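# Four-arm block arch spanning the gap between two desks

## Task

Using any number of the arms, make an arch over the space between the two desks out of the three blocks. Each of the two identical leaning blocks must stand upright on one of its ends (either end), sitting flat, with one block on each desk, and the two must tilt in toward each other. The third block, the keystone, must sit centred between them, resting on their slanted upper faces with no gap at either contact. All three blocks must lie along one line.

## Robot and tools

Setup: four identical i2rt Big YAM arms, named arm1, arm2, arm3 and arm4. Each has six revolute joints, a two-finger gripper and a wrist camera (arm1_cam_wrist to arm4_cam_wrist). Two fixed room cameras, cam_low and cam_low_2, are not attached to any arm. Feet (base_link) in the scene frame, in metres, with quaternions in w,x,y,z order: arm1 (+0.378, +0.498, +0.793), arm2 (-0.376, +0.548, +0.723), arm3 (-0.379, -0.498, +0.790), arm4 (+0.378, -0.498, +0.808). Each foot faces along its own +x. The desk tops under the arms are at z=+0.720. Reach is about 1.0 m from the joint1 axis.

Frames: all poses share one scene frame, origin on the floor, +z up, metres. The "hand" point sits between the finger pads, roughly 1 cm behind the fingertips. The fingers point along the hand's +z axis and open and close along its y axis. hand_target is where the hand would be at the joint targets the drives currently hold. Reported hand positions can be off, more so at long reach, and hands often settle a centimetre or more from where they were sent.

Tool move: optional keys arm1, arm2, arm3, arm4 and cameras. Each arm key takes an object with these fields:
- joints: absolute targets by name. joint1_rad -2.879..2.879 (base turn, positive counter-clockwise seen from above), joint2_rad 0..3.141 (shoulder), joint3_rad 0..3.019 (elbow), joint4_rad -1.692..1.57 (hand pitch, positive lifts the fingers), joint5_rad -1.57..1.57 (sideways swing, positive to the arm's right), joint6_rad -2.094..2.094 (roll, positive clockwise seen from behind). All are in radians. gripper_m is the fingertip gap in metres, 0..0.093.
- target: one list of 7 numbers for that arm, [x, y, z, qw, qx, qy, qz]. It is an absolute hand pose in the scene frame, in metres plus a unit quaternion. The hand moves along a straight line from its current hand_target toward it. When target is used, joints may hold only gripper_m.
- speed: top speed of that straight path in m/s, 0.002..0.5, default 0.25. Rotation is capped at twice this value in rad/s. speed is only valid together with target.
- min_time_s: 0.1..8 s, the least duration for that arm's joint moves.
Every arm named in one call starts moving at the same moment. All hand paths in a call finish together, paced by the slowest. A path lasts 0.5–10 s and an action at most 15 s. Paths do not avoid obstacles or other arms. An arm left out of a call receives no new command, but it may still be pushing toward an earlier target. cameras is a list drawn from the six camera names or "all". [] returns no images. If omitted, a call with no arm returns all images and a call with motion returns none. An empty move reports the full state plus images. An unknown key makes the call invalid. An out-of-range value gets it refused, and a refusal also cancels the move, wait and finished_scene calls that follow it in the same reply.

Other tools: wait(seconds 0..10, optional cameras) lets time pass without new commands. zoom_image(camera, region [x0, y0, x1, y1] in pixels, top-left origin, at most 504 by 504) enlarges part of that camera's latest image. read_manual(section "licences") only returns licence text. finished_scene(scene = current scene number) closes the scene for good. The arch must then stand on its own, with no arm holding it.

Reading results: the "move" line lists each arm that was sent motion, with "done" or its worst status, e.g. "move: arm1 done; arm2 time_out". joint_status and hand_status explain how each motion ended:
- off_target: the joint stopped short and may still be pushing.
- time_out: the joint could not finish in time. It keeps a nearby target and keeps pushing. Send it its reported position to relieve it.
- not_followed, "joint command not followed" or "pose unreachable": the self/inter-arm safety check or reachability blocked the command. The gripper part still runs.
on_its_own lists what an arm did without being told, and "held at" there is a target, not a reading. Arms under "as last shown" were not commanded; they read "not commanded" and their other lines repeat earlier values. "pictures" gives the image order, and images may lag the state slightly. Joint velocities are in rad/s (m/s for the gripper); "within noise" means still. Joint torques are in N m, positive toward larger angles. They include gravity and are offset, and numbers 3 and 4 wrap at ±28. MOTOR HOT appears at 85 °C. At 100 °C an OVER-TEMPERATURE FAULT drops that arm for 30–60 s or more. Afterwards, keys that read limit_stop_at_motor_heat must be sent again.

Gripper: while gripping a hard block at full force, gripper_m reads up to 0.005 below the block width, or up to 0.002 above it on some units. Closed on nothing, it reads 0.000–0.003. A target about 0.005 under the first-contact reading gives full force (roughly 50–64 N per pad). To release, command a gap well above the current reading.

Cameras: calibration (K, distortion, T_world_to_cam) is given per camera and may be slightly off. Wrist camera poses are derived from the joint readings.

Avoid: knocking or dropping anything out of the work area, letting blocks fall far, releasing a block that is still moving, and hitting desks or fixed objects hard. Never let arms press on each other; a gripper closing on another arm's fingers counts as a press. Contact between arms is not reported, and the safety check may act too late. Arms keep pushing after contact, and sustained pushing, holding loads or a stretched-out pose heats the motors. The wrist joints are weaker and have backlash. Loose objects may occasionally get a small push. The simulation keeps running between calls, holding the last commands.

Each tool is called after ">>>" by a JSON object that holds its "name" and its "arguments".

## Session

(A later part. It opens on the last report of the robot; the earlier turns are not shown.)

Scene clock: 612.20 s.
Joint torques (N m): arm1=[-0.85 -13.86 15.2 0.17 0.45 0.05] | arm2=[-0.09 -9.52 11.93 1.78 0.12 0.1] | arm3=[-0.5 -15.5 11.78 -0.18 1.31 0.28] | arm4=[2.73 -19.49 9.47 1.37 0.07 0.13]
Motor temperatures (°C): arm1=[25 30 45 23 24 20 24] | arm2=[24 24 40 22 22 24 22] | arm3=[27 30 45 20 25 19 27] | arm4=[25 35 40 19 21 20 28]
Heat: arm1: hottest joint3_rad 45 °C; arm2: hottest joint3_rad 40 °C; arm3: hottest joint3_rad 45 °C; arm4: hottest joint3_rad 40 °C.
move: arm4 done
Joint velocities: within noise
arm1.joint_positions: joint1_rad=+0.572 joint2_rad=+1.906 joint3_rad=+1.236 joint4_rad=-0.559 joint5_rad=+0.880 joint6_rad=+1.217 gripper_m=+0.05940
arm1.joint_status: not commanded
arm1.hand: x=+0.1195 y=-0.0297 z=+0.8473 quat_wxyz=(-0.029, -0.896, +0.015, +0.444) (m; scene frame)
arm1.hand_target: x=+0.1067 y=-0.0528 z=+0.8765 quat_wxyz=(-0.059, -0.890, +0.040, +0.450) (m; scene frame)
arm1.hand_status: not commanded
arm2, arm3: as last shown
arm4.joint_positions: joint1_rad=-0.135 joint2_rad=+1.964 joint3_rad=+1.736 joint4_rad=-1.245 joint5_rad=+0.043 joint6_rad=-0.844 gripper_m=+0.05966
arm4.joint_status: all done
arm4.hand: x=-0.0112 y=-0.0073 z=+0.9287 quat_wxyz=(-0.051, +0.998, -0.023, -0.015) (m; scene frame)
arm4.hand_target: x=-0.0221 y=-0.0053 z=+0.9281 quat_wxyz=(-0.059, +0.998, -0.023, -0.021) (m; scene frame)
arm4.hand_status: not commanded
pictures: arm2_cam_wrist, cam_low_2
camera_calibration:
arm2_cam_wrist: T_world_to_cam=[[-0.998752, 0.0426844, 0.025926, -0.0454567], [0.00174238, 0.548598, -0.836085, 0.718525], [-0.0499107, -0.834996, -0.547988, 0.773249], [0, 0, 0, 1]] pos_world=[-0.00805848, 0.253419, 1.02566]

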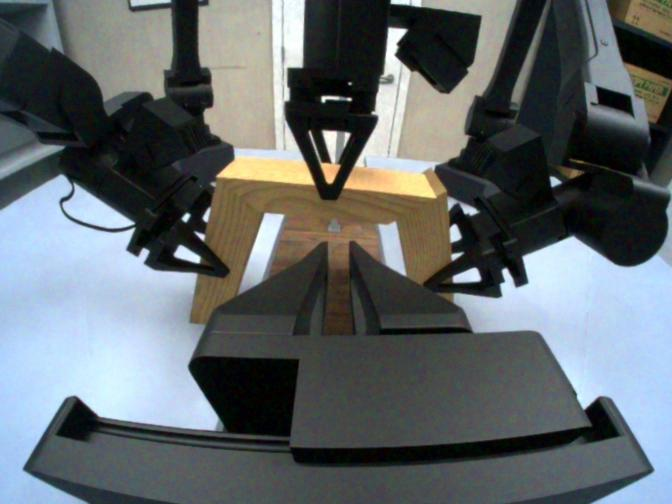

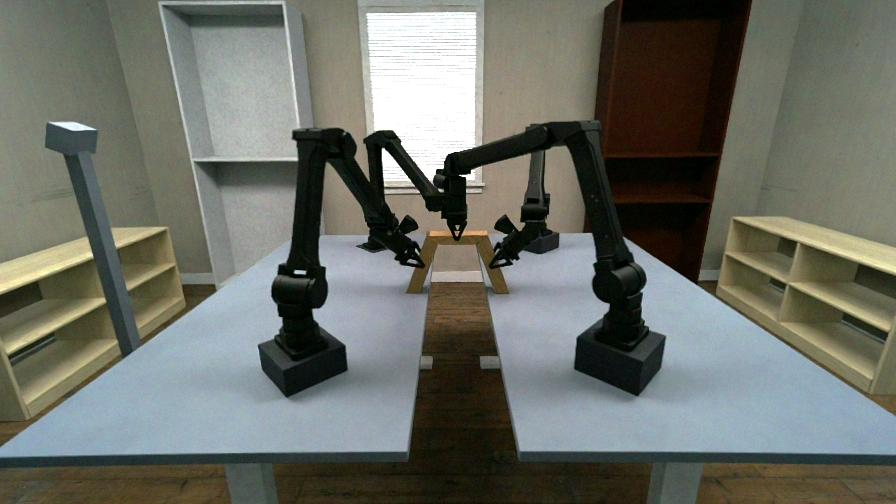

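>>> {"name": "zoom_image", "arguments": {"camera": "cam_low_2", "region": [488, 275, 516, 303]}}

>>> {"name": "zoom_image", "arguments": {"camera": "cam_low_2", "region": [400, 275, 428, 303]}}

>>> {"name": "zoom_image", "arguments": {"camera": "cam_low_2", "region": [400, 225, 520, 305]}}

Scaled by 18.000 from the camera's 896x504 image, which has a finer 1280x720 frame.

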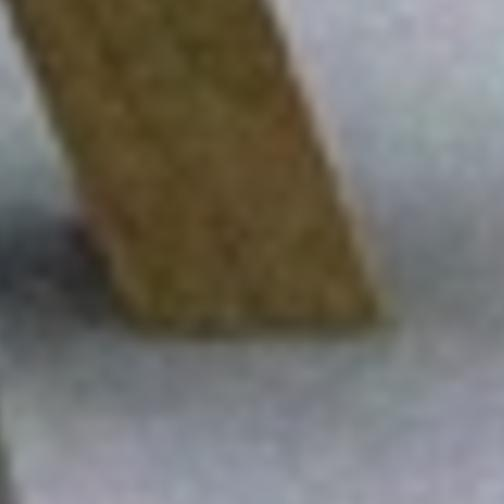

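Scaled by 18.000 from the camera's 896x504 image, which has a finer 1280x720 frame.

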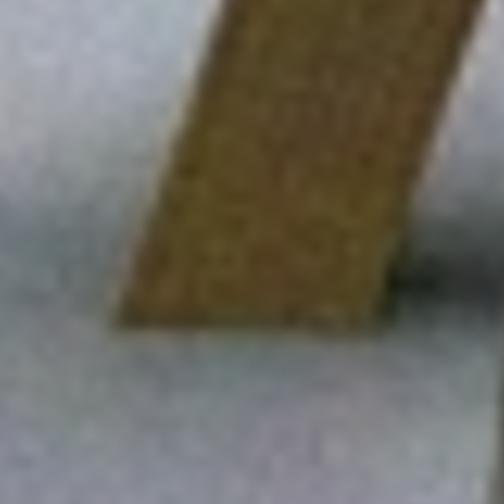

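Scaled by 4.200 from the camera's 896x504 image, which has a finer 1280x720 frame.

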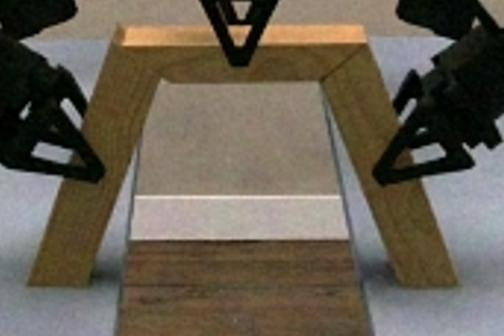

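>>> {"name": "move", "arguments": {"arm1": {"joints": {"gripper_m": 0.0600}}, "arm3": {"joints": {"gripper_m": 0.0619}}, "cameras": ["cam_low_2", "arm2_cam_wrist"]}}

>>> {"name": "zoom_image", "arguments": {"camera": "cam_low_2", "region": [400, 225, 520, 305]}}

>>> {"name": "zoom_image", "arguments": {"camera": "arm2_cam_wrist", "region": [200, 130, 500, 330]}}

Scene clock: 628.87 s.
Joint torques (N m): arm1=[-0.91 -13.8 15.2 0.14 0.45 0.04] | arm2=[-0.15 -9.47 11.92 1.69 0.13 0.08] | arm3=[-0.15 -15.91 11.77 -0.16 1.31 0.26] | arm4=[2.73 -19.43 9.48 1.35 0.07 0.14]
Motor temperatures (°C): arm1=[25 30 45 23 24 20 24] | arm2=[24 23 41 22 22 24 22] | arm3=[27 31 43 20 26 19 27] | arm4=[25 35 40 19 21 20 28]
Heat: arm1: hottest joint3_rad 45 °C; arm2: hottest joint3_rad 41 °C; arm3: hottest joint3_rad 43 °C; arm4: hottest joint3_rad 40 °C.
move: arm1 done; arm3 done
Joint velocities: arm1=[-0.015 -0.015 -0.007 -0.012 -0.037 -0.007 0.004] | arm2=[within noise] | arm3=[within noise] | arm4=[within noise]
arm1.joint_positions: joint1_rad=+0.572 joint2_rad=+1.906 joint3_rad=+1.236 joint4_rad=-0.559 joint5_rad=+0.880 joint6_rad=+1.217 gripper_m=+0.05984
arm1.joint_status: all done
arm1.hand: x=+0.1195 y=-0.0297 z=+0.8473 quat_wxyz=(-0.029, -0.896, +0.015, +0.444) (m; scene frame)
arm1.hand_target: x=+0.1067 y=-0.0528 z=+0.8765 quat_wxyz=(-0.059, -0.890, +0.040, +0.450) (m; scene frame)
arm1.hand_status: not commanded
arm2, arm4: as last shown
arm3.joint_positions: joint1_rad=+0.581 joint2_rad=+1.919 joint3_rad=+1.217 joint4_rad=-0.590 joint5_rad=+0.932 joint6_rad=+1.285 gripper_m=+0.06162
arm3.joint_status: all done
arm3.hand: x=-0.1121 y=+0.0089 z=+0.8357 quat_wxyz=(-0.461, -0.041, -0.886, -0.005) (m; scene frame)
arm3.hand_target: x=-0.0981 y=+0.0288 z=+0.8625 quat_wxyz=(-0.474, -0.066, -0.878, -0.029) (m; scene frame)
arm3.hand_status: not commanded
pictures: arm2_cam_wrist, cam_low_2
camera_calibration:
arm2_cam_wrist: T_world_to_cam=[[-0.998752, 0.0426844, 0.025926, -0.0454567], [0.00174238, 0.548598, -0.836085, 0.718525], [-0.0499107, -0.834996, -0.547988, 0.773249], [0, 0, 0, 1]] pos_world=[-0.00805848, 0.253419, 1.02566]

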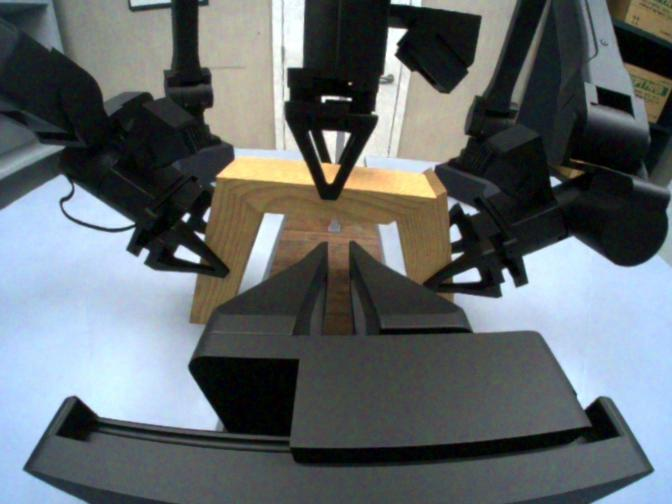

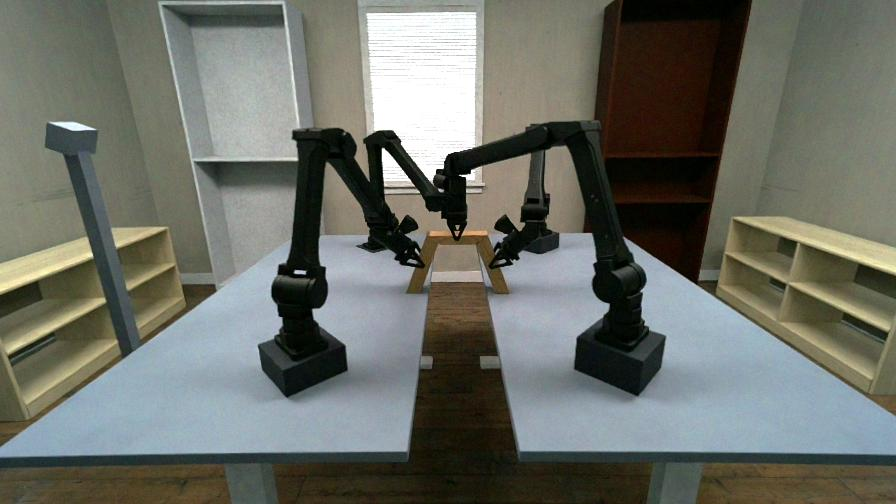

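Scaled by 4.200 from the camera's 896x504 image, which has a finer 1280x720 frame.

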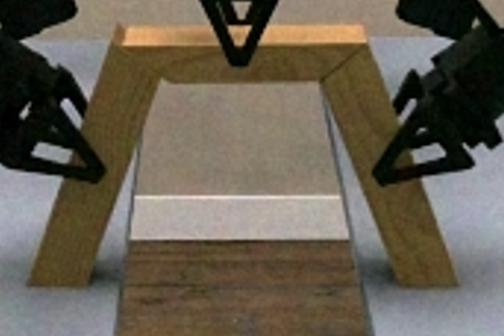

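Scaled by 1.680 from the camera's 672x504 image, which has a finer 960x720 frame.

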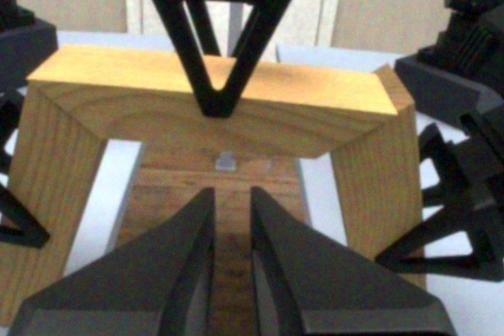

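>>> {"name": "move", "arguments": {"arm1": {"joints": {"gripper_m": 0.0612}}, "arm3": {"joints": {"gripper_m": 0.0631}}, "cameras": ["cam_low_2", "arm2_cam_wrist"]}}

>>> {"name": "zoom_image", "arguments": {"camera": "cam_low_2", "region": [400, 225, 520, 305]}}

>>> {"name": "zoom_image", "arguments": {"camera": "arm2_cam_wrist", "region": [200, 130, 500, 330]}}

Scene clock: 630.53 s.
Joint torques (N m): arm1=[-0.91 -13.98 14.97 0.24 0.44 0.03] | arm2=[-0.21 -9.41 11.86 1.72 0.14 0.1] | arm3=[-0.56 -15.79 11.49 -0.08 0.87 0.27] | arm4=[2.78 -19.49 9.48 1.33 0.06 0.13]
Motor temperatures (°C): arm1=[25 30 45 23 24 20 24] | arm2=[24 23 41 22 22 24 22] | arm3=[27 31 43 20 26 19 27] | arm4=[25 35 40 19 21 20 28]
Heat: arm1: hottest joint3_rad 45 °C; arm2: hottest joint3_rad 41 °C; arm3: hottest joint3_rad 43 °C; arm4: hottest joint3_rad 40 °C.
move: arm1 done; arm3 done
Joint velocities: within noise
arm1.joint_positions: joint1_rad=+0.572 joint2_rad=+1.906 joint3_rad=+1.239 joint4_rad=-0.560 joint5_rad=+0.880 joint6_rad=+1.224 gripper_m=+0.06110
arm1.joint_status: all done
arm1.hand: x=+0.1193 y=-0.0307 z=+0.8483 quat_wxyz=(-0.031, -0.895, +0.019, +0.444) (m; scene frame)
arm1.hand_target: x=+0.1067 y=-0.0530 z=+0.8766 quat_wxyz=(-0.061, -0.890, +0.043, +0.450) (m; scene frame)
arm1.hand_status: not commanded
arm2, arm4: as last shown
arm3.joint_positions: joint1_rad=+0.581 joint2_rad=+1.919 joint3_rad=+1.222 joint4_rad=-0.594 joint5_rad=+0.943 joint6_rad=+1.287 gripper_m=+0.06305
arm3.joint_status: all done
arm3.hand: x=-0.1108 y=+0.0095 z=+0.8386 quat_wxyz=(-0.466, -0.042, -0.884, -0.004) (m; scene frame)
arm3.hand_target: x=-0.0982 y=+0.0286 z=+0.8624 quat_wxyz=(-0.473, -0.066, -0.878, -0.028) (m; scene frame)
arm3.hand_status: not commanded
arm4.hand_target: x=-0.0220 y=-0.0055 z=+0.9281 quat_wxyz=(-0.059, +0.998, -0.023, -0.021) (m; scene frame)
pictures: arm2_cam_wrist, cam_low_2
camera_calibration:
arm2_cam_wrist: T_world_to_cam=[[-0.998752, 0.0426844, 0.025926, -0.0454567], [0.00174238, 0.548598, -0.836085, 0.718525], [-0.0499107, -0.834996, -0.547988, 0.773249], [0, 0, 0, 1]] pos_world=[-0.00805848, 0.253419, 1.02566]

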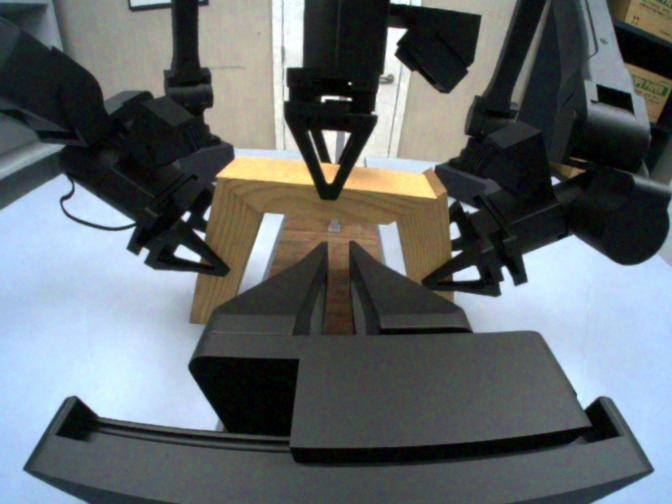

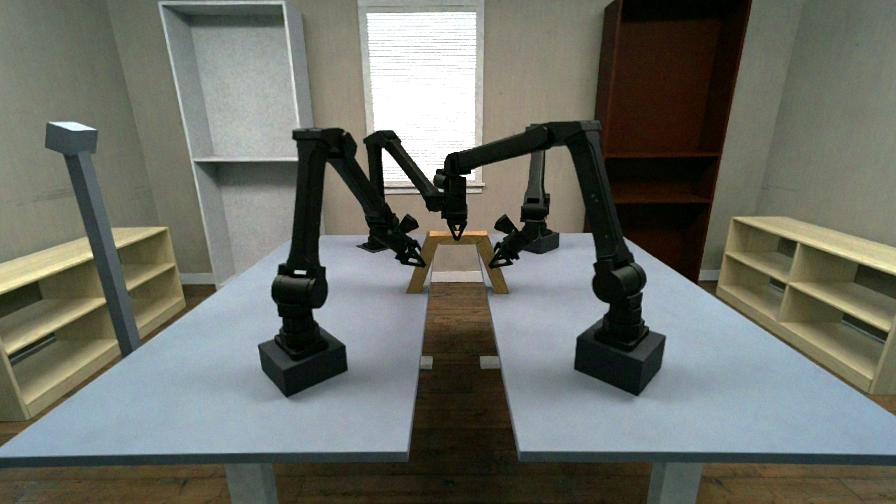

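Scaled by 4.200 from the camera's 896x504 image, which has a finer 1280x720 frame.

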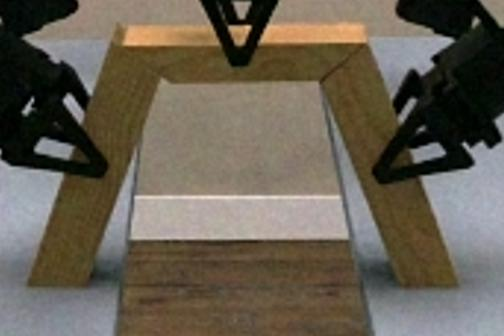

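Scaled by 1.680 from the camera's 672x504 image, which has a finer 960x720 frame.

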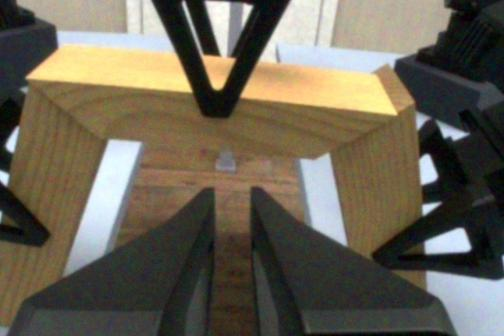

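>>> {"name": "move", "arguments": {"arm1": {"joints": {"gripper_m": 0.064}}, "arm3": {"joints": {"gripper_m": 0.066}}, "cameras": ["cam_low_2", "arm2_cam_wrist"]}}

>>> {"name": "zoom_image", "arguments": {"camera": "cam_low_2", "region": [400, 225, 520, 305]}}

>>> {"name": "zoom_image", "arguments": {"camera": "cam_low_2", "region": [422, 222, 450, 250]}}

>>> {"name": "zoom_image", "arguments": {"camera": "cam_low_2", "region": [466, 222, 494, 250]}}

>>> {"name": "zoom_image", "arguments": {"camera": "arm2_cam_wrist", "region": [205, 145, 270, 210]}}

>>> {"name": "zoom_image", "arguments": {"camera": "arm2_cam_wrist", "region": [395, 155, 460, 220]}}

Scene clock: 632.67 s.
Joint torques (N m): arm1=[-0.91 -14.04 14.74 0.23 0.44 0.03] | arm2=[-0.21 -9.52 11.89 1.73 0.13 0.11] | arm3=[-0.44 -15.74 11.26 -0.03 0.81 0.26] | arm4=[2.78 -19.49 9.5 1.32 0.06 0.13]
Motor temperatures (°C): arm1=[25 30 45 23 24 20 24] | arm2=[24 23 41 22 22 24 22] | arm3=[27 31 43 20 25 19 26] | arm4=[25 35 40 19 21 20 28]
Heat: arm1: hottest joint3_rad 45 °C; arm2: hottest joint3_rad 41 °C; arm3: hottest joint3_rad 43 °C; arm4: hottest joint3_rad 40 °C.
move: arm1 done; arm3 done
Joint velocities: within noise
arm1.joint_positions: joint1_rad=+0.572 joint2_rad=+1.906 joint3_rad=+1.241 joint4_rad=-0.560 joint5_rad=+0.880 joint6_rad=+1.224 gripper_m=+0.06386
arm1.joint_status: all done
arm1.hand: x=+0.1191 y=-0.0316 z=+0.8491 quat_wxyz=(-0.032, -0.895, +0.019, +0.444) (m; scene frame)
arm1.hand_target: x=+0.1068 y=-0.0529 z=+0.8765 quat_wxyz=(-0.060, -0.890, +0.043, +0.450) (m; scene frame)
arm1.hand_status: not commanded
arm2, arm4: as last shown
arm3.joint_positions: joint1_rad=+0.581 joint2_rad=+1.919 joint3_rad=+1.225 joint4_rad=-0.594 joint5_rad=+0.944 joint6_rad=+1.287 gripper_m=+0.06590
arm3.joint_status: all done
arm3.hand: x=-0.1101 y=+0.0107 z=+0.8400 quat_wxyz=(-0.467, -0.043, -0.883, -0.005) (m; scene frame)
arm3.hand_target: x=-0.0980 y=+0.0284 z=+0.8625 quat_wxyz=(-0.474, -0.066, -0.878, -0.028) (m; scene frame)
arm3.hand_status: not commanded
pictures: arm2_cam_wrist, cam_low_2
camera_calibration:
arm2_cam_wrist: T_world_to_cam=[[-0.998752, 0.0426844, 0.025926, -0.0454567], [0.00174238, 0.548598, -0.836085, 0.718525], [-0.0499107, -0.834996, -0.547988, 0.773249], [0, 0, 0, 1]] pos_world=[-0.00805848, 0.253419, 1.02566]

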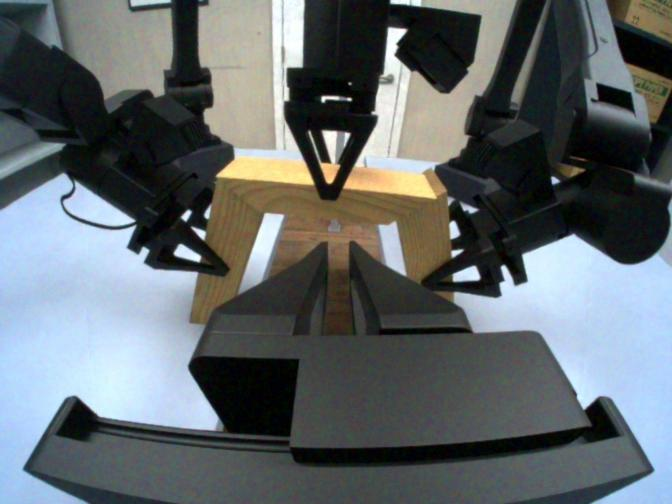

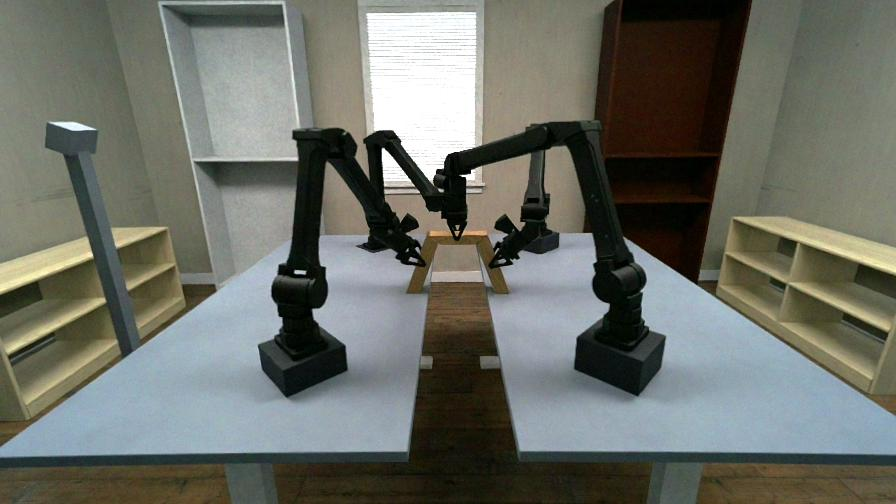

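Scaled by 4.200 from the camera's 896x504 image, which has a finer 1280x720 frame.

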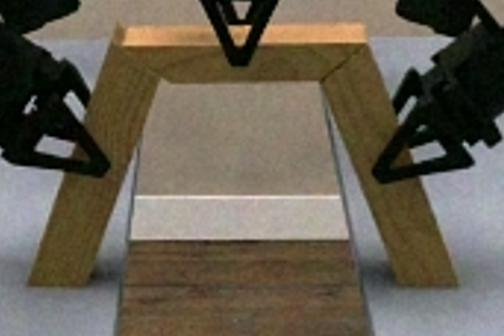

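Scaled by 18.000 from the camera's 896x504 image, which has a finer 1280x720 frame.

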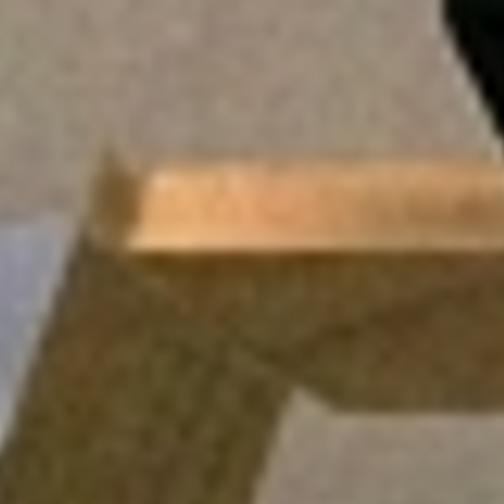

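Scaled by 18.000 from the camera's 896x504 image, which has a finer 1280x720 frame.

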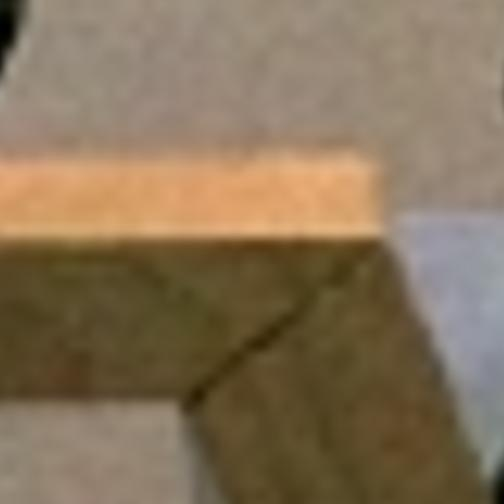

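Scaled by 7.754 from the camera's 672x504 image, which has a finer 960x720 frame.

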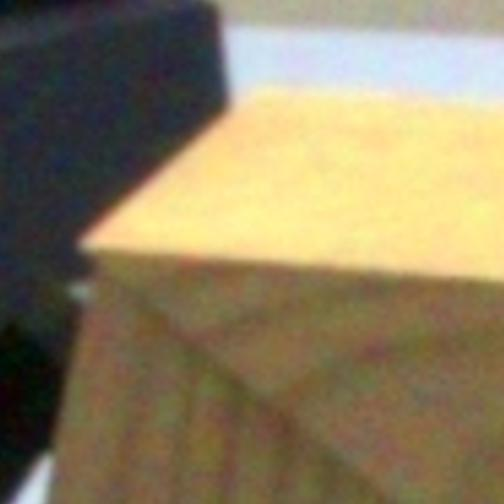

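Scaled by 7.754 from the camera's 672x504 image, which has a finer 960x720 frame.

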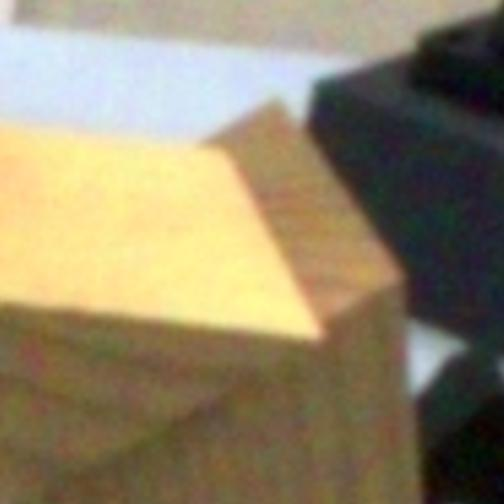

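>>> {"name": "move", "arguments": {"arm4": {"joints": {"gripper_m": 0.080}}, "cameras": ["cam_low_2", "arm2_cam_wrist"]}}

>>> {"name": "zoom_image", "arguments": {"camera": "cam_low_2", "region": [400, 225, 520, 305]}}

>>> {"name": "zoom_image", "arguments": {"camera": "cam_low_2", "region": [422, 222, 450, 250]}}

>>> {"name": "zoom_image", "arguments": {"camera": "cam_low_2", "region": [466, 222, 494, 250]}}

>>> {"name": "zoom_image", "arguments": {"camera": "arm2_cam_wrist", "region": [205, 145, 270, 210]}}

>>> {"name": "zoom_image", "arguments": {"camera": "arm2_cam_wrist", "region": [395, 155, 460, 220]}}

Scene clock: 636.80 s.
Joint torques (N m): arm1=[-0.79 -14.04 14.72 0.24 0.45 0.02] | arm2=[-0.09 -9.7 11.9 1.7 0.13 0.11] | arm3=[-0.15 -15.79 11.12 -0.05 0.82 0.26] | arm4=[2.73 -19.49 9.47 1.32 0.04 0.13]
Motor temperatures (°C): arm1=[25 30 45 23 24 20 24] | arm2=[24 23 41 22 22 24 22] | arm3=[27 31 44 20 25 19 26] | arm4=[25 35 41 19 21 20 28]
Heat: arm1: hottest joint3_rad 45 °C; arm2: hottest joint3_rad 41 °C; arm3: hottest joint3_rad 44 °C; arm4: hottest joint3_rad 41 °C.
move: arm4 done
Joint velocities: within noise
arm1, arm3: as last shown
arm1.joint_positions: joint1_rad=+0.572 joint2_rad=+1.906 joint3_rad=+1.241 joint4_rad=-0.560 joint5_rad=+0.880 joint6_rad=+1.224 gripper_m=+0.06389
arm2.joint_positions: joint1_rad=+0.287 joint2_rad=+1.548 joint3_rad=+0.752 joint4_rad=+0.769 joint5_rad=+1.047 joint6_rad=-0.016 gripper_m=+0.01010
arm2.joint_status: not commanded
arm2.hand: x=-0.0115 y=+0.1585 z=+0.9515 quat_wxyz=(-0.481, -0.493, -0.514, +0.510) (m; scene frame)
arm2.hand_target: x=+0.0043 y=+0.1549 z=+0.9676 quat_wxyz=(-0.504, -0.500, -0.495, +0.501) (m; scene frame)
arm2.hand_status: not commanded
arm3.joint_positions: joint1_rad=+0.581 joint2_rad=+1.919 joint3_rad=+1.225 joint4_rad=-0.594 joint5_rad=+0.944 joint6_rad=+1.287 gripper_m=+0.06592
arm4.joint_positions: joint1_rad=-0.135 joint2_rad=+1.964 joint3_rad=+1.736 joint4_rad=-1.245 joint5_rad=+0.051 joint6_rad=-0.844 gripper_m=+0.07980
arm4.joint_status: all done
arm4.hand: x=-0.0104 y=-0.0066 z=+0.9287 quat_wxyz=(-0.053, +0.998, -0.023, -0.012) (m; scene frame)
arm4.hand_target: x=-0.0211 y=-0.0048 z=+0.9282 quat_wxyz=(-0.061, +0.998, -0.023, -0.018) (m; scene frame)
arm4.hand_status: not commanded
pictures: arm2_cam_wrist, cam_low_2
camera_calibration:
arm2_cam_wrist: T_world_to_cam=[[-0.998752, 0.0426844, 0.025926, -0.0454567], [0.00174238, 0.548598, -0.836085, 0.718525], [-0.0499107, -0.834996, -0.547988, 0.773249], [0, 0, 0, 1]] pos_world=[-0.00805848, 0.253419, 1.02566]

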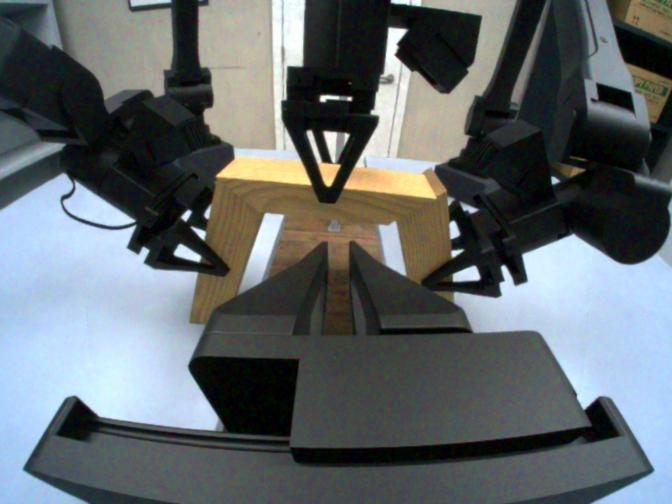

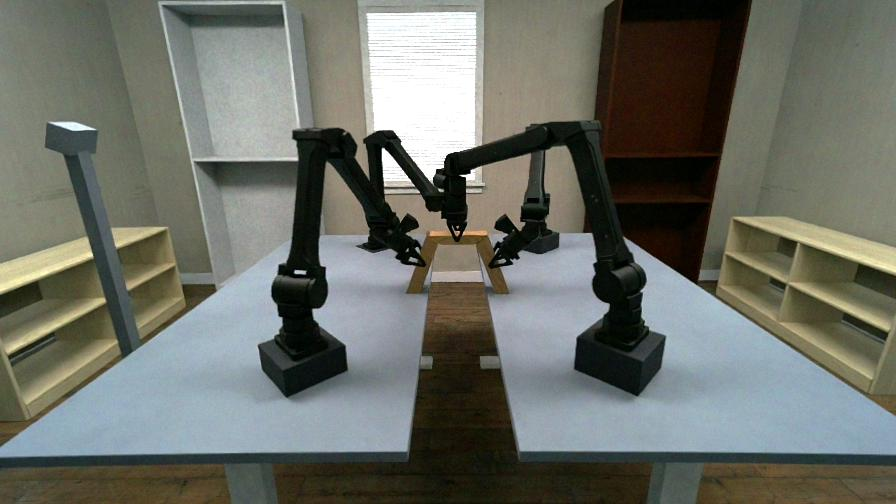

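Scaled by 4.200 from the camera's 896x504 image, which has a finer 1280x720 frame.

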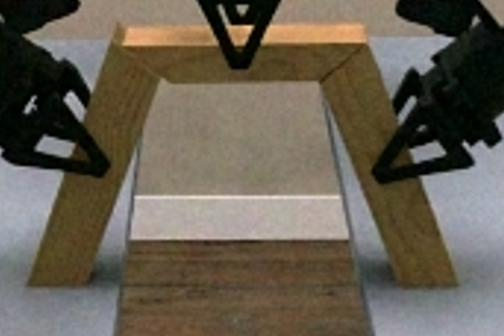

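Scaled by 18.000 from the camera's 896x504 image, which has a finer 1280x720 frame.

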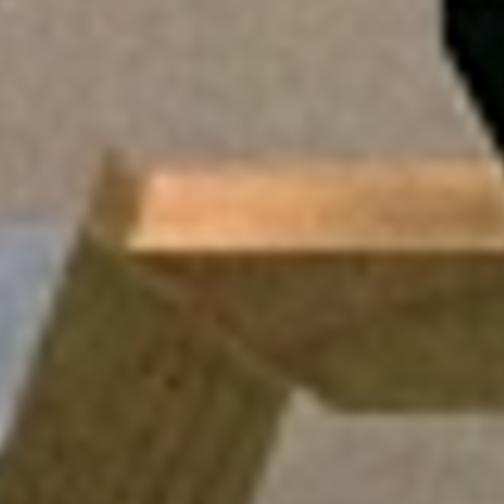

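Scaled by 18.000 from the camera's 896x504 image, which has a finer 1280x720 frame.

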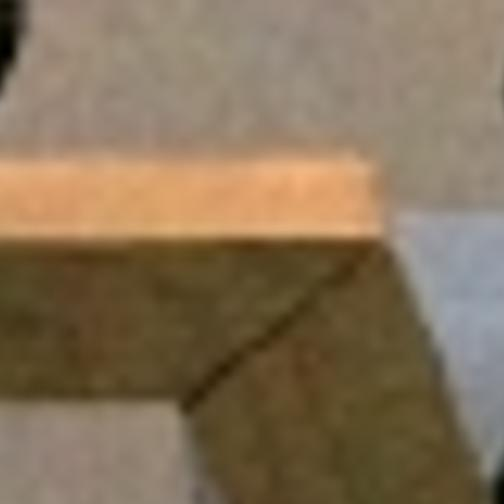

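Scaled by 7.754 from the camera's 672x504 image, which has a finer 960x720 frame.

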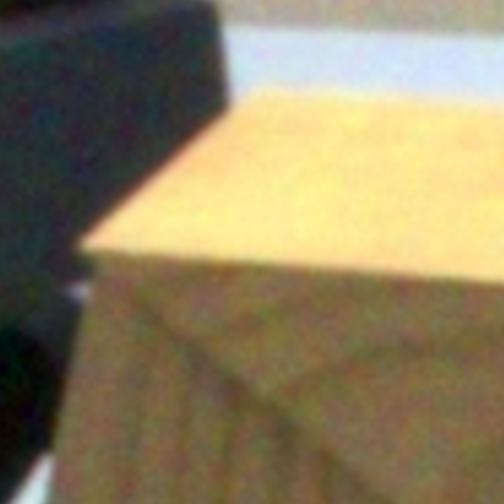

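Scaled by 7.754 from the camera's 672x504 image, which has a finer 960x720 frame.

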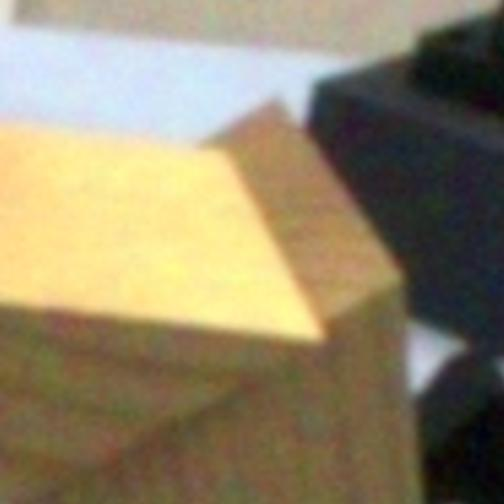

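>>> {"name": "zoom_image", "arguments": {"camera": "cam_low_2", "region": [422, 228, 436, 242]}}

>>> {"name": "zoom_image", "arguments": {"camera": "cam_low_2", "region": [480, 228, 494, 242]}}

>>> {"name": "zoom_image", "arguments": {"camera": "arm2_cam_wrist", "region": [420, 160, 460, 200]}}

>>> {"name": "zoom_image", "arguments": {"camera": "arm2_cam_wrist", "region": [205, 165, 255, 215]}}

>>> {"name": "zoom_image", "arguments": {"camera": "arm2_cam_wrist", "region": [390, 180, 440, 230]}}

Scaled by 36.000 from the camera's 896x504 image, which has a finer 1280x720 frame.

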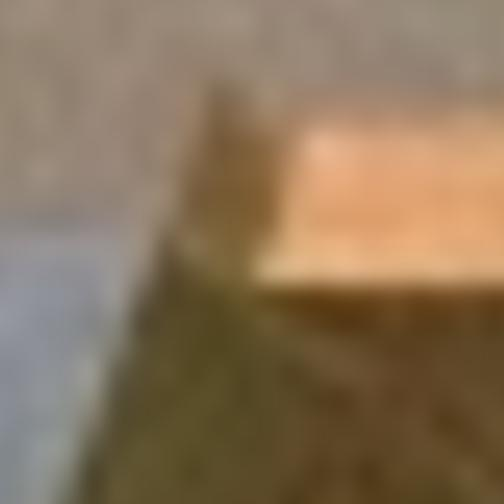

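Scaled by 36.000 from the camera's 896x504 image, which has a finer 1280x720 frame.

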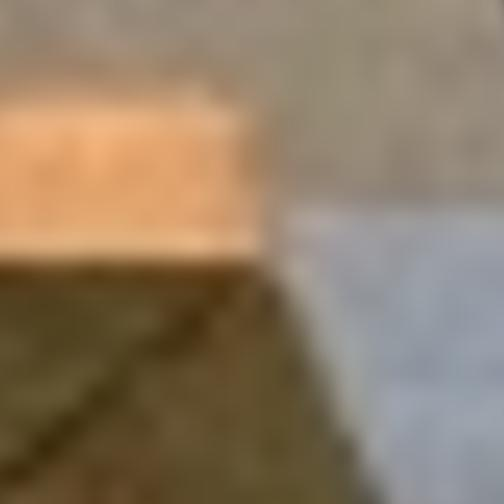

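Scaled by 12.600 from the camera's 672x504 image, which has a finer 960x720 frame.

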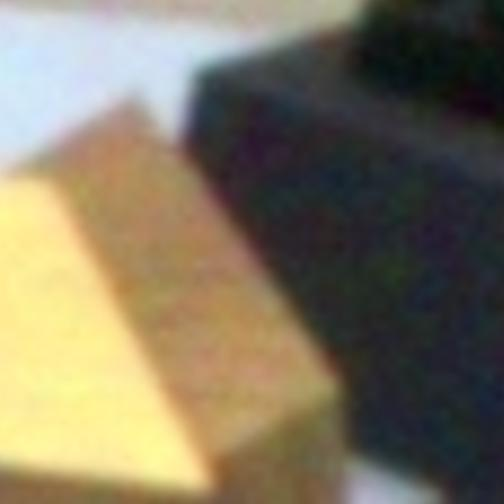

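Scaled by 10.080 from the camera's 672x504 image, which has a finer 960x720 frame.

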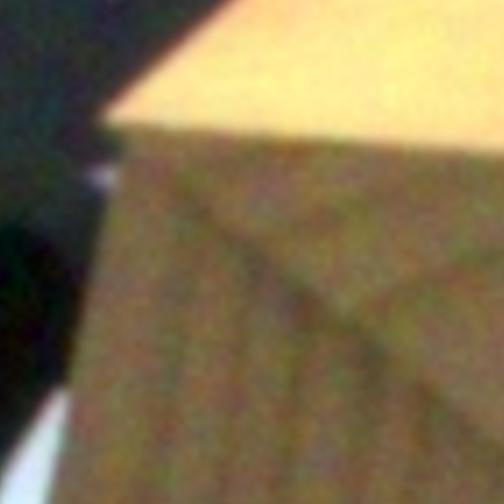

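Scaled by 10.080 from the camera's 672x504 image, which has a finer 960x720 frame.

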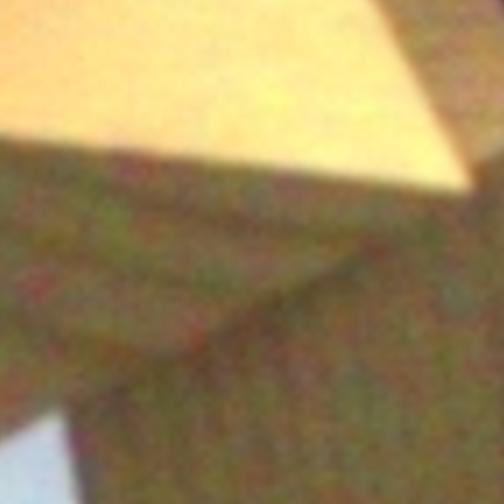

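>>> {"name": "move", "arguments": {"cameras": ["arm1_cam_wrist", "arm3_cam_wrist"]}}

Scene clock: 643.50 s.
Joint torques (N m): arm1=[-0.85 -14.1 14.74 0.24 0.45 0.03] | arm2=[-0.15 -9.41 11.89 1.7 0.13 0.1] | arm3=[0.03 -15.74 11.18 0.01 0.83 0.27] | arm4=[2.84 -19.49 9.48 1.31 0.03 0.13]
Motor temperatures (°C): arm1=[25 30 46 23 24 20 23] | arm2=[24 23 41 22 22 24 22] | arm3=[27 31 45 20 25 19 26] | arm4=[25 35 41 19 21 20 28]
Heat: arm1: hottest joint3_rad 46 °C; arm2: hottest joint3_rad 41 °C; arm3: hottest joint3_rad 45 °C; arm4: hottest joint3_rad 41 °C.
Joint velocities: within noise
arm1.joint_positions: joint1_rad=+0.572 joint2_rad=+1.906 joint3_rad=+1.241 joint4_rad=-0.560 joint5_rad=+0.880 joint6_rad=+1.224 gripper_m=+0.06389
arm1.joint_status: not commanded
arm1.hand: x=+0.1191 y=-0.0316 z=+0.8491 quat_wxyz=(-0.032, -0.895, +0.019, +0.444) (m; scene frame)
arm1.hand_target: x=+0.1068 y=-0.0529 z=+0.8765 quat_wxyz=(-0.060, -0.890, +0.043, +0.450) (m; scene frame)
arm1.hand_status: not commanded
arm2.joint_positions: joint1_rad=+0.287 joint2_rad=+1.548 joint3_rad=+0.752 joint4_rad=+0.769 joint5_rad=+1.047 joint6_rad=-0.016 gripper_m=+0.01010
arm2.joint_status: not commanded
arm2.hand: x=-0.0115 y=+0.1585 z=+0.9515 quat_wxyz=(-0.481, -0.493, -0.514, +0.510) (m; scene frame)
arm2.hand_target: x=+0.0043 y=+0.1549 z=+0.9676 quat_wxyz=(-0.504, -0.500, -0.495, +0.501) (m; scene frame)
arm2.hand_status: not commanded
arm3.joint_positions: joint1_rad=+0.581 joint2_rad=+1.919 joint3_rad=+1.225 joint4_rad=-0.594 joint5_rad=+0.944 joint6_rad=+1.287 gripper_m=+0.06592
arm3.joint_status: not commanded
arm3.hand: x=-0.1101 y=+0.0107 z=+0.8400 quat_wxyz=(-0.467, -0.043, -0.883, -0.005) (m; scene frame)
arm3.hand_target: x=-0.0980 y=+0.0284 z=+0.8625 quat_wxyz=(-0.474, -0.066, -0.878, -0.028) (m; scene frame)
arm3.hand_status: not commanded
arm4.joint_positions: joint1_rad=-0.135 joint2_rad=+1.964 joint3_rad=+1.736 joint4_rad=-1.245 joint5_rad=+0.051 joint6_rad=-0.844 gripper_m=+0.07989
arm4.joint_status: all done
arm4.hand: x=-0.0104 y=-0.0066 z=+0.9287 quat_wxyz=(-0.053, +0.998, -0.023, -0.012) (m; scene frame)
arm4.hand_target: x=-0.0211 y=-0.0048 z=+0.9282 quat_wxyz=(-0.061, +0.998, -0.023, -0.018) (m; scene frame)
arm4.hand_status: not commanded
pictures: arm1_cam_wrist, arm3_cam_wrist
camera_calibration:
arm1_cam_wrist: T_world_to_cam=[[0.0101496, 0.993951, -0.109358, 0.125794], [0.967248, -0.0374981, -0.251047, 0.0953092], [-0.25363, -0.103229, -0.961777, 0.967168], [0, 0, 0, 1]] pos_world=[0.151838, -0.02162, 0.967884]
arm3_cam_wrist: T_world_to_cam=[[-0.0834902, -0.995287, -0.0493295, 0.0425985], [-0.937813, 0.0952145, -0.333827, 0.178076], [0.33695, 0.0183906, -0.941343, 0.952701], [0, 0, 0, 1]] pos_world=[-0.150454, 0.00792154, 0.958367]

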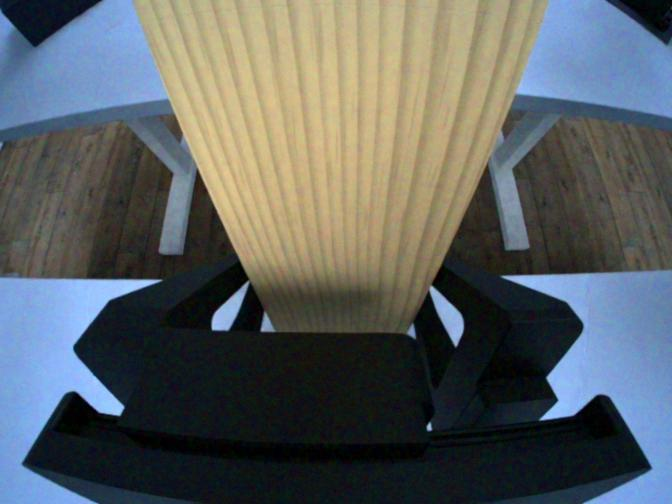

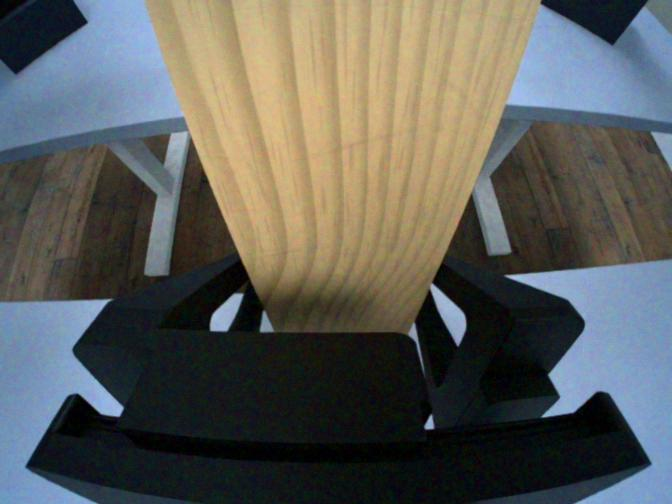

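>>> {"name": "move", "arguments": {"arm4": {"joints": {"gripper_m": 0.093}}}}

>>> {"name": "move", "arguments": {"arm4": {"joints": {"joint2_rad": 1.80}, "min_time_s": 3}, "cameras": ["cam_low_2", "arm4_cam_wrist"]}}

>>> {"name": "zoom_image", "arguments": {"camera": "cam_low_2", "region": [400, 225, 520, 305]}}

>>> {"name": "zoom_image", "arguments": {"camera": "arm4_cam_wrist", "region": [200, 0, 420, 340]}}

Scene clock: 645.83 s.
Joint torques (N m): arm1=[-0.91 -14.1 14.76 0.24 0.46 0.02] | arm2=[-0.21 -9.41 11.9 1.74 0.11 0.11] | arm3=[-0.38 -15.38 11.06 0.03 0.82 0.25] | arm4=[2.73 -19.43 9.48 1.31 0.03 0.13]
Motor temperatures (°C): arm1=[25 30 46 23 24 20 23] | arm2=[24 23 41 22 22 24 22] | arm3=[27 31 45 20 25 19 26] | arm4=[25 35 41 19 21 20 28]
Heat: arm1: hottest joint3_rad 46 °C; arm2: hottest joint3_rad 41 °C; arm3: hottest joint3_rad 45 °C; arm4: hottest joint3_rad 41 °C.
move: arm4 done
Joint velocities: within noise
arm1, arm2, arm3: as last shown
arm4.joint_positions: joint1_rad=-0.135 joint2_rad=+1.964 joint3_rad=+1.736 joint4_rad=-1.245 joint5_rad=+0.051 joint6_rad=-0.844 gripper_m=+0.09279
arm4.joint_status: all done
arm4.hand: x=-0.0104 y=-0.0066 z=+0.9287 quat_wxyz=(-0.053, +0.998, -0.023, -0.012) (m; scene frame)
arm4.hand_target: x=-0.0211 y=-0.0048 z=+0.9282 quat_wxyz=(-0.061, +0.998, -0.023, -0.018) (m; scene frame)
arm4.hand_status: not commanded
pictures: none

Scene clock: 649.27 s.
Joint torques (N m): arm1=[-0.91 -14.04 14.74 0.21 0.44 0.03] | arm2=[0.03 -9.7 11.86 1.76 0.12 0.09] | arm3=[-0.15 -15.74 11.22 -0.03 0.84 0.24] | arm4=[2.73 -20.6 9.91 1.62 0.04 0.14]
Motor temperatures (°C): arm1=[25 30 46 23 24 20 23] | arm2=[24 23 42 22 22 24 22] | arm3=[27 31 46 20 25 19 25] | arm4=[25 35 41 19 21 20 27]
Heat: arm1: hottest joint3_rad 46 °C; arm2: hottest joint3_rad 42 °C; arm3: hottest joint3_rad 46 °C; arm4: hottest joint3_rad 41 °C.
move: arm4 done
Joint velocities: within noise
arm1, arm2, arm3: as last shown
arm4.joint_positions: joint1_rad=-0.135 joint2_rad=+1.825 joint3_rad=+1.736 joint4_rad=-1.245 joint5_rad=+0.051 joint6_rad=-0.844 gripper_m=+0.09288
arm4.joint_status: all done
arm4.hand: x=-0.0075 y=-0.0101 z=+1.0129 quat_wxyz=(-0.106, +0.992, -0.025, -0.057) (m; scene frame)
arm4.hand_target: x=-0.0164 y=-0.0105 z=+1.0344 quat_wxyz=(-0.126, +0.989, -0.025, -0.075) (m; scene frame)
arm4.hand_status: not commanded
pictures: arm4_cam_wrist, cam_low_2
camera_calibration:
arm4_cam_wrist: T_world_to_cam=[[0.0556562, 0.97463, 0.216792, -0.209624], [0.86391, -0.155863, 0.478922, -0.477591], [0.500562, 0.160634, -0.850667, 0.993987], [0, 0, 0, 1]] pos_world=[-0.0732891, -0.0298009, 1.11973]

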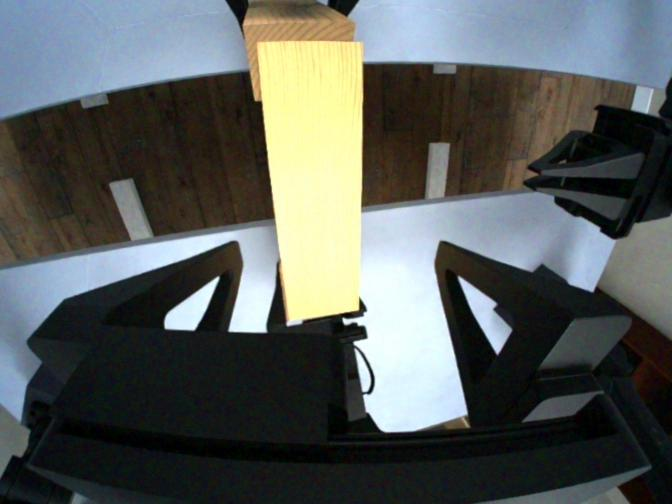

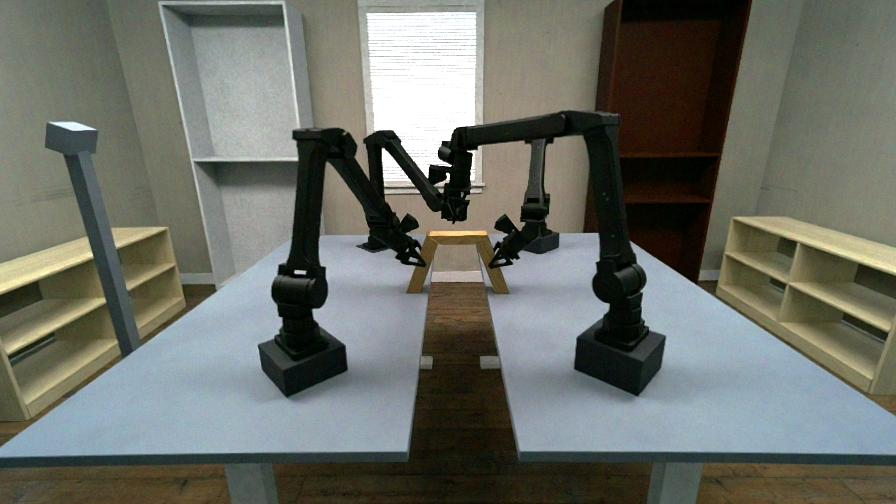

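Scaled by 4.200 from the camera's 896x504 image, which has a finer 1280x720 frame.

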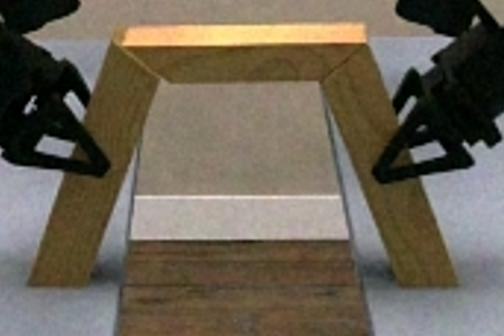

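Scaled by 1.482 from the camera's 672x504 image, which has a finer 960x720 frame.

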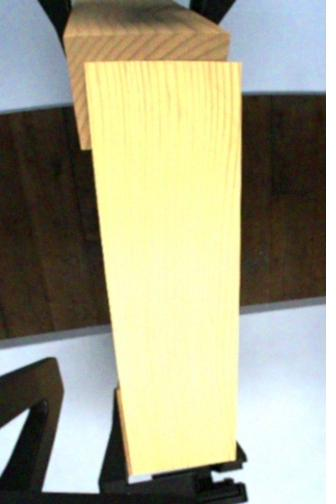

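>>> {"name": "zoom_image", "arguments": {"camera": "arm4_cam_wrist", "region": [230, 0, 380, 110]}}

>>> {"name": "zoom_image", "arguments": {"camera": "arm4_cam_wrist", "region": [255, 240, 385, 330]}}

Scaled by 3.360 from the camera's 672x504 image, which has a finer 960x720 frame.

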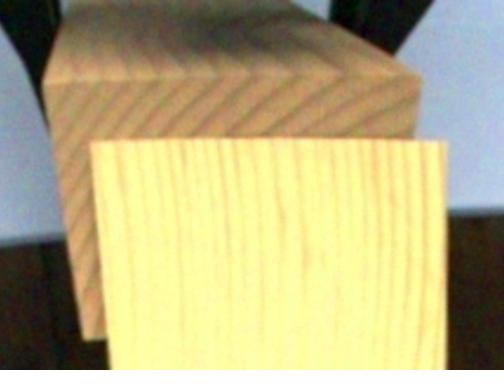

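Scaled by 3.877 from the camera's 672x504 image, which has a finer 960x720 frame.

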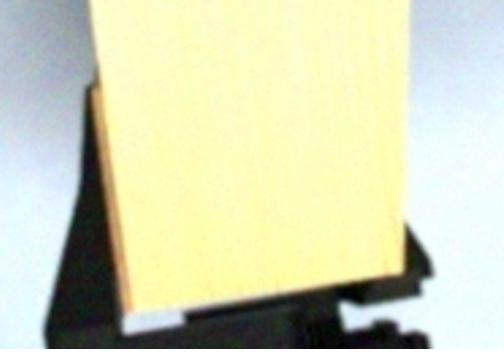

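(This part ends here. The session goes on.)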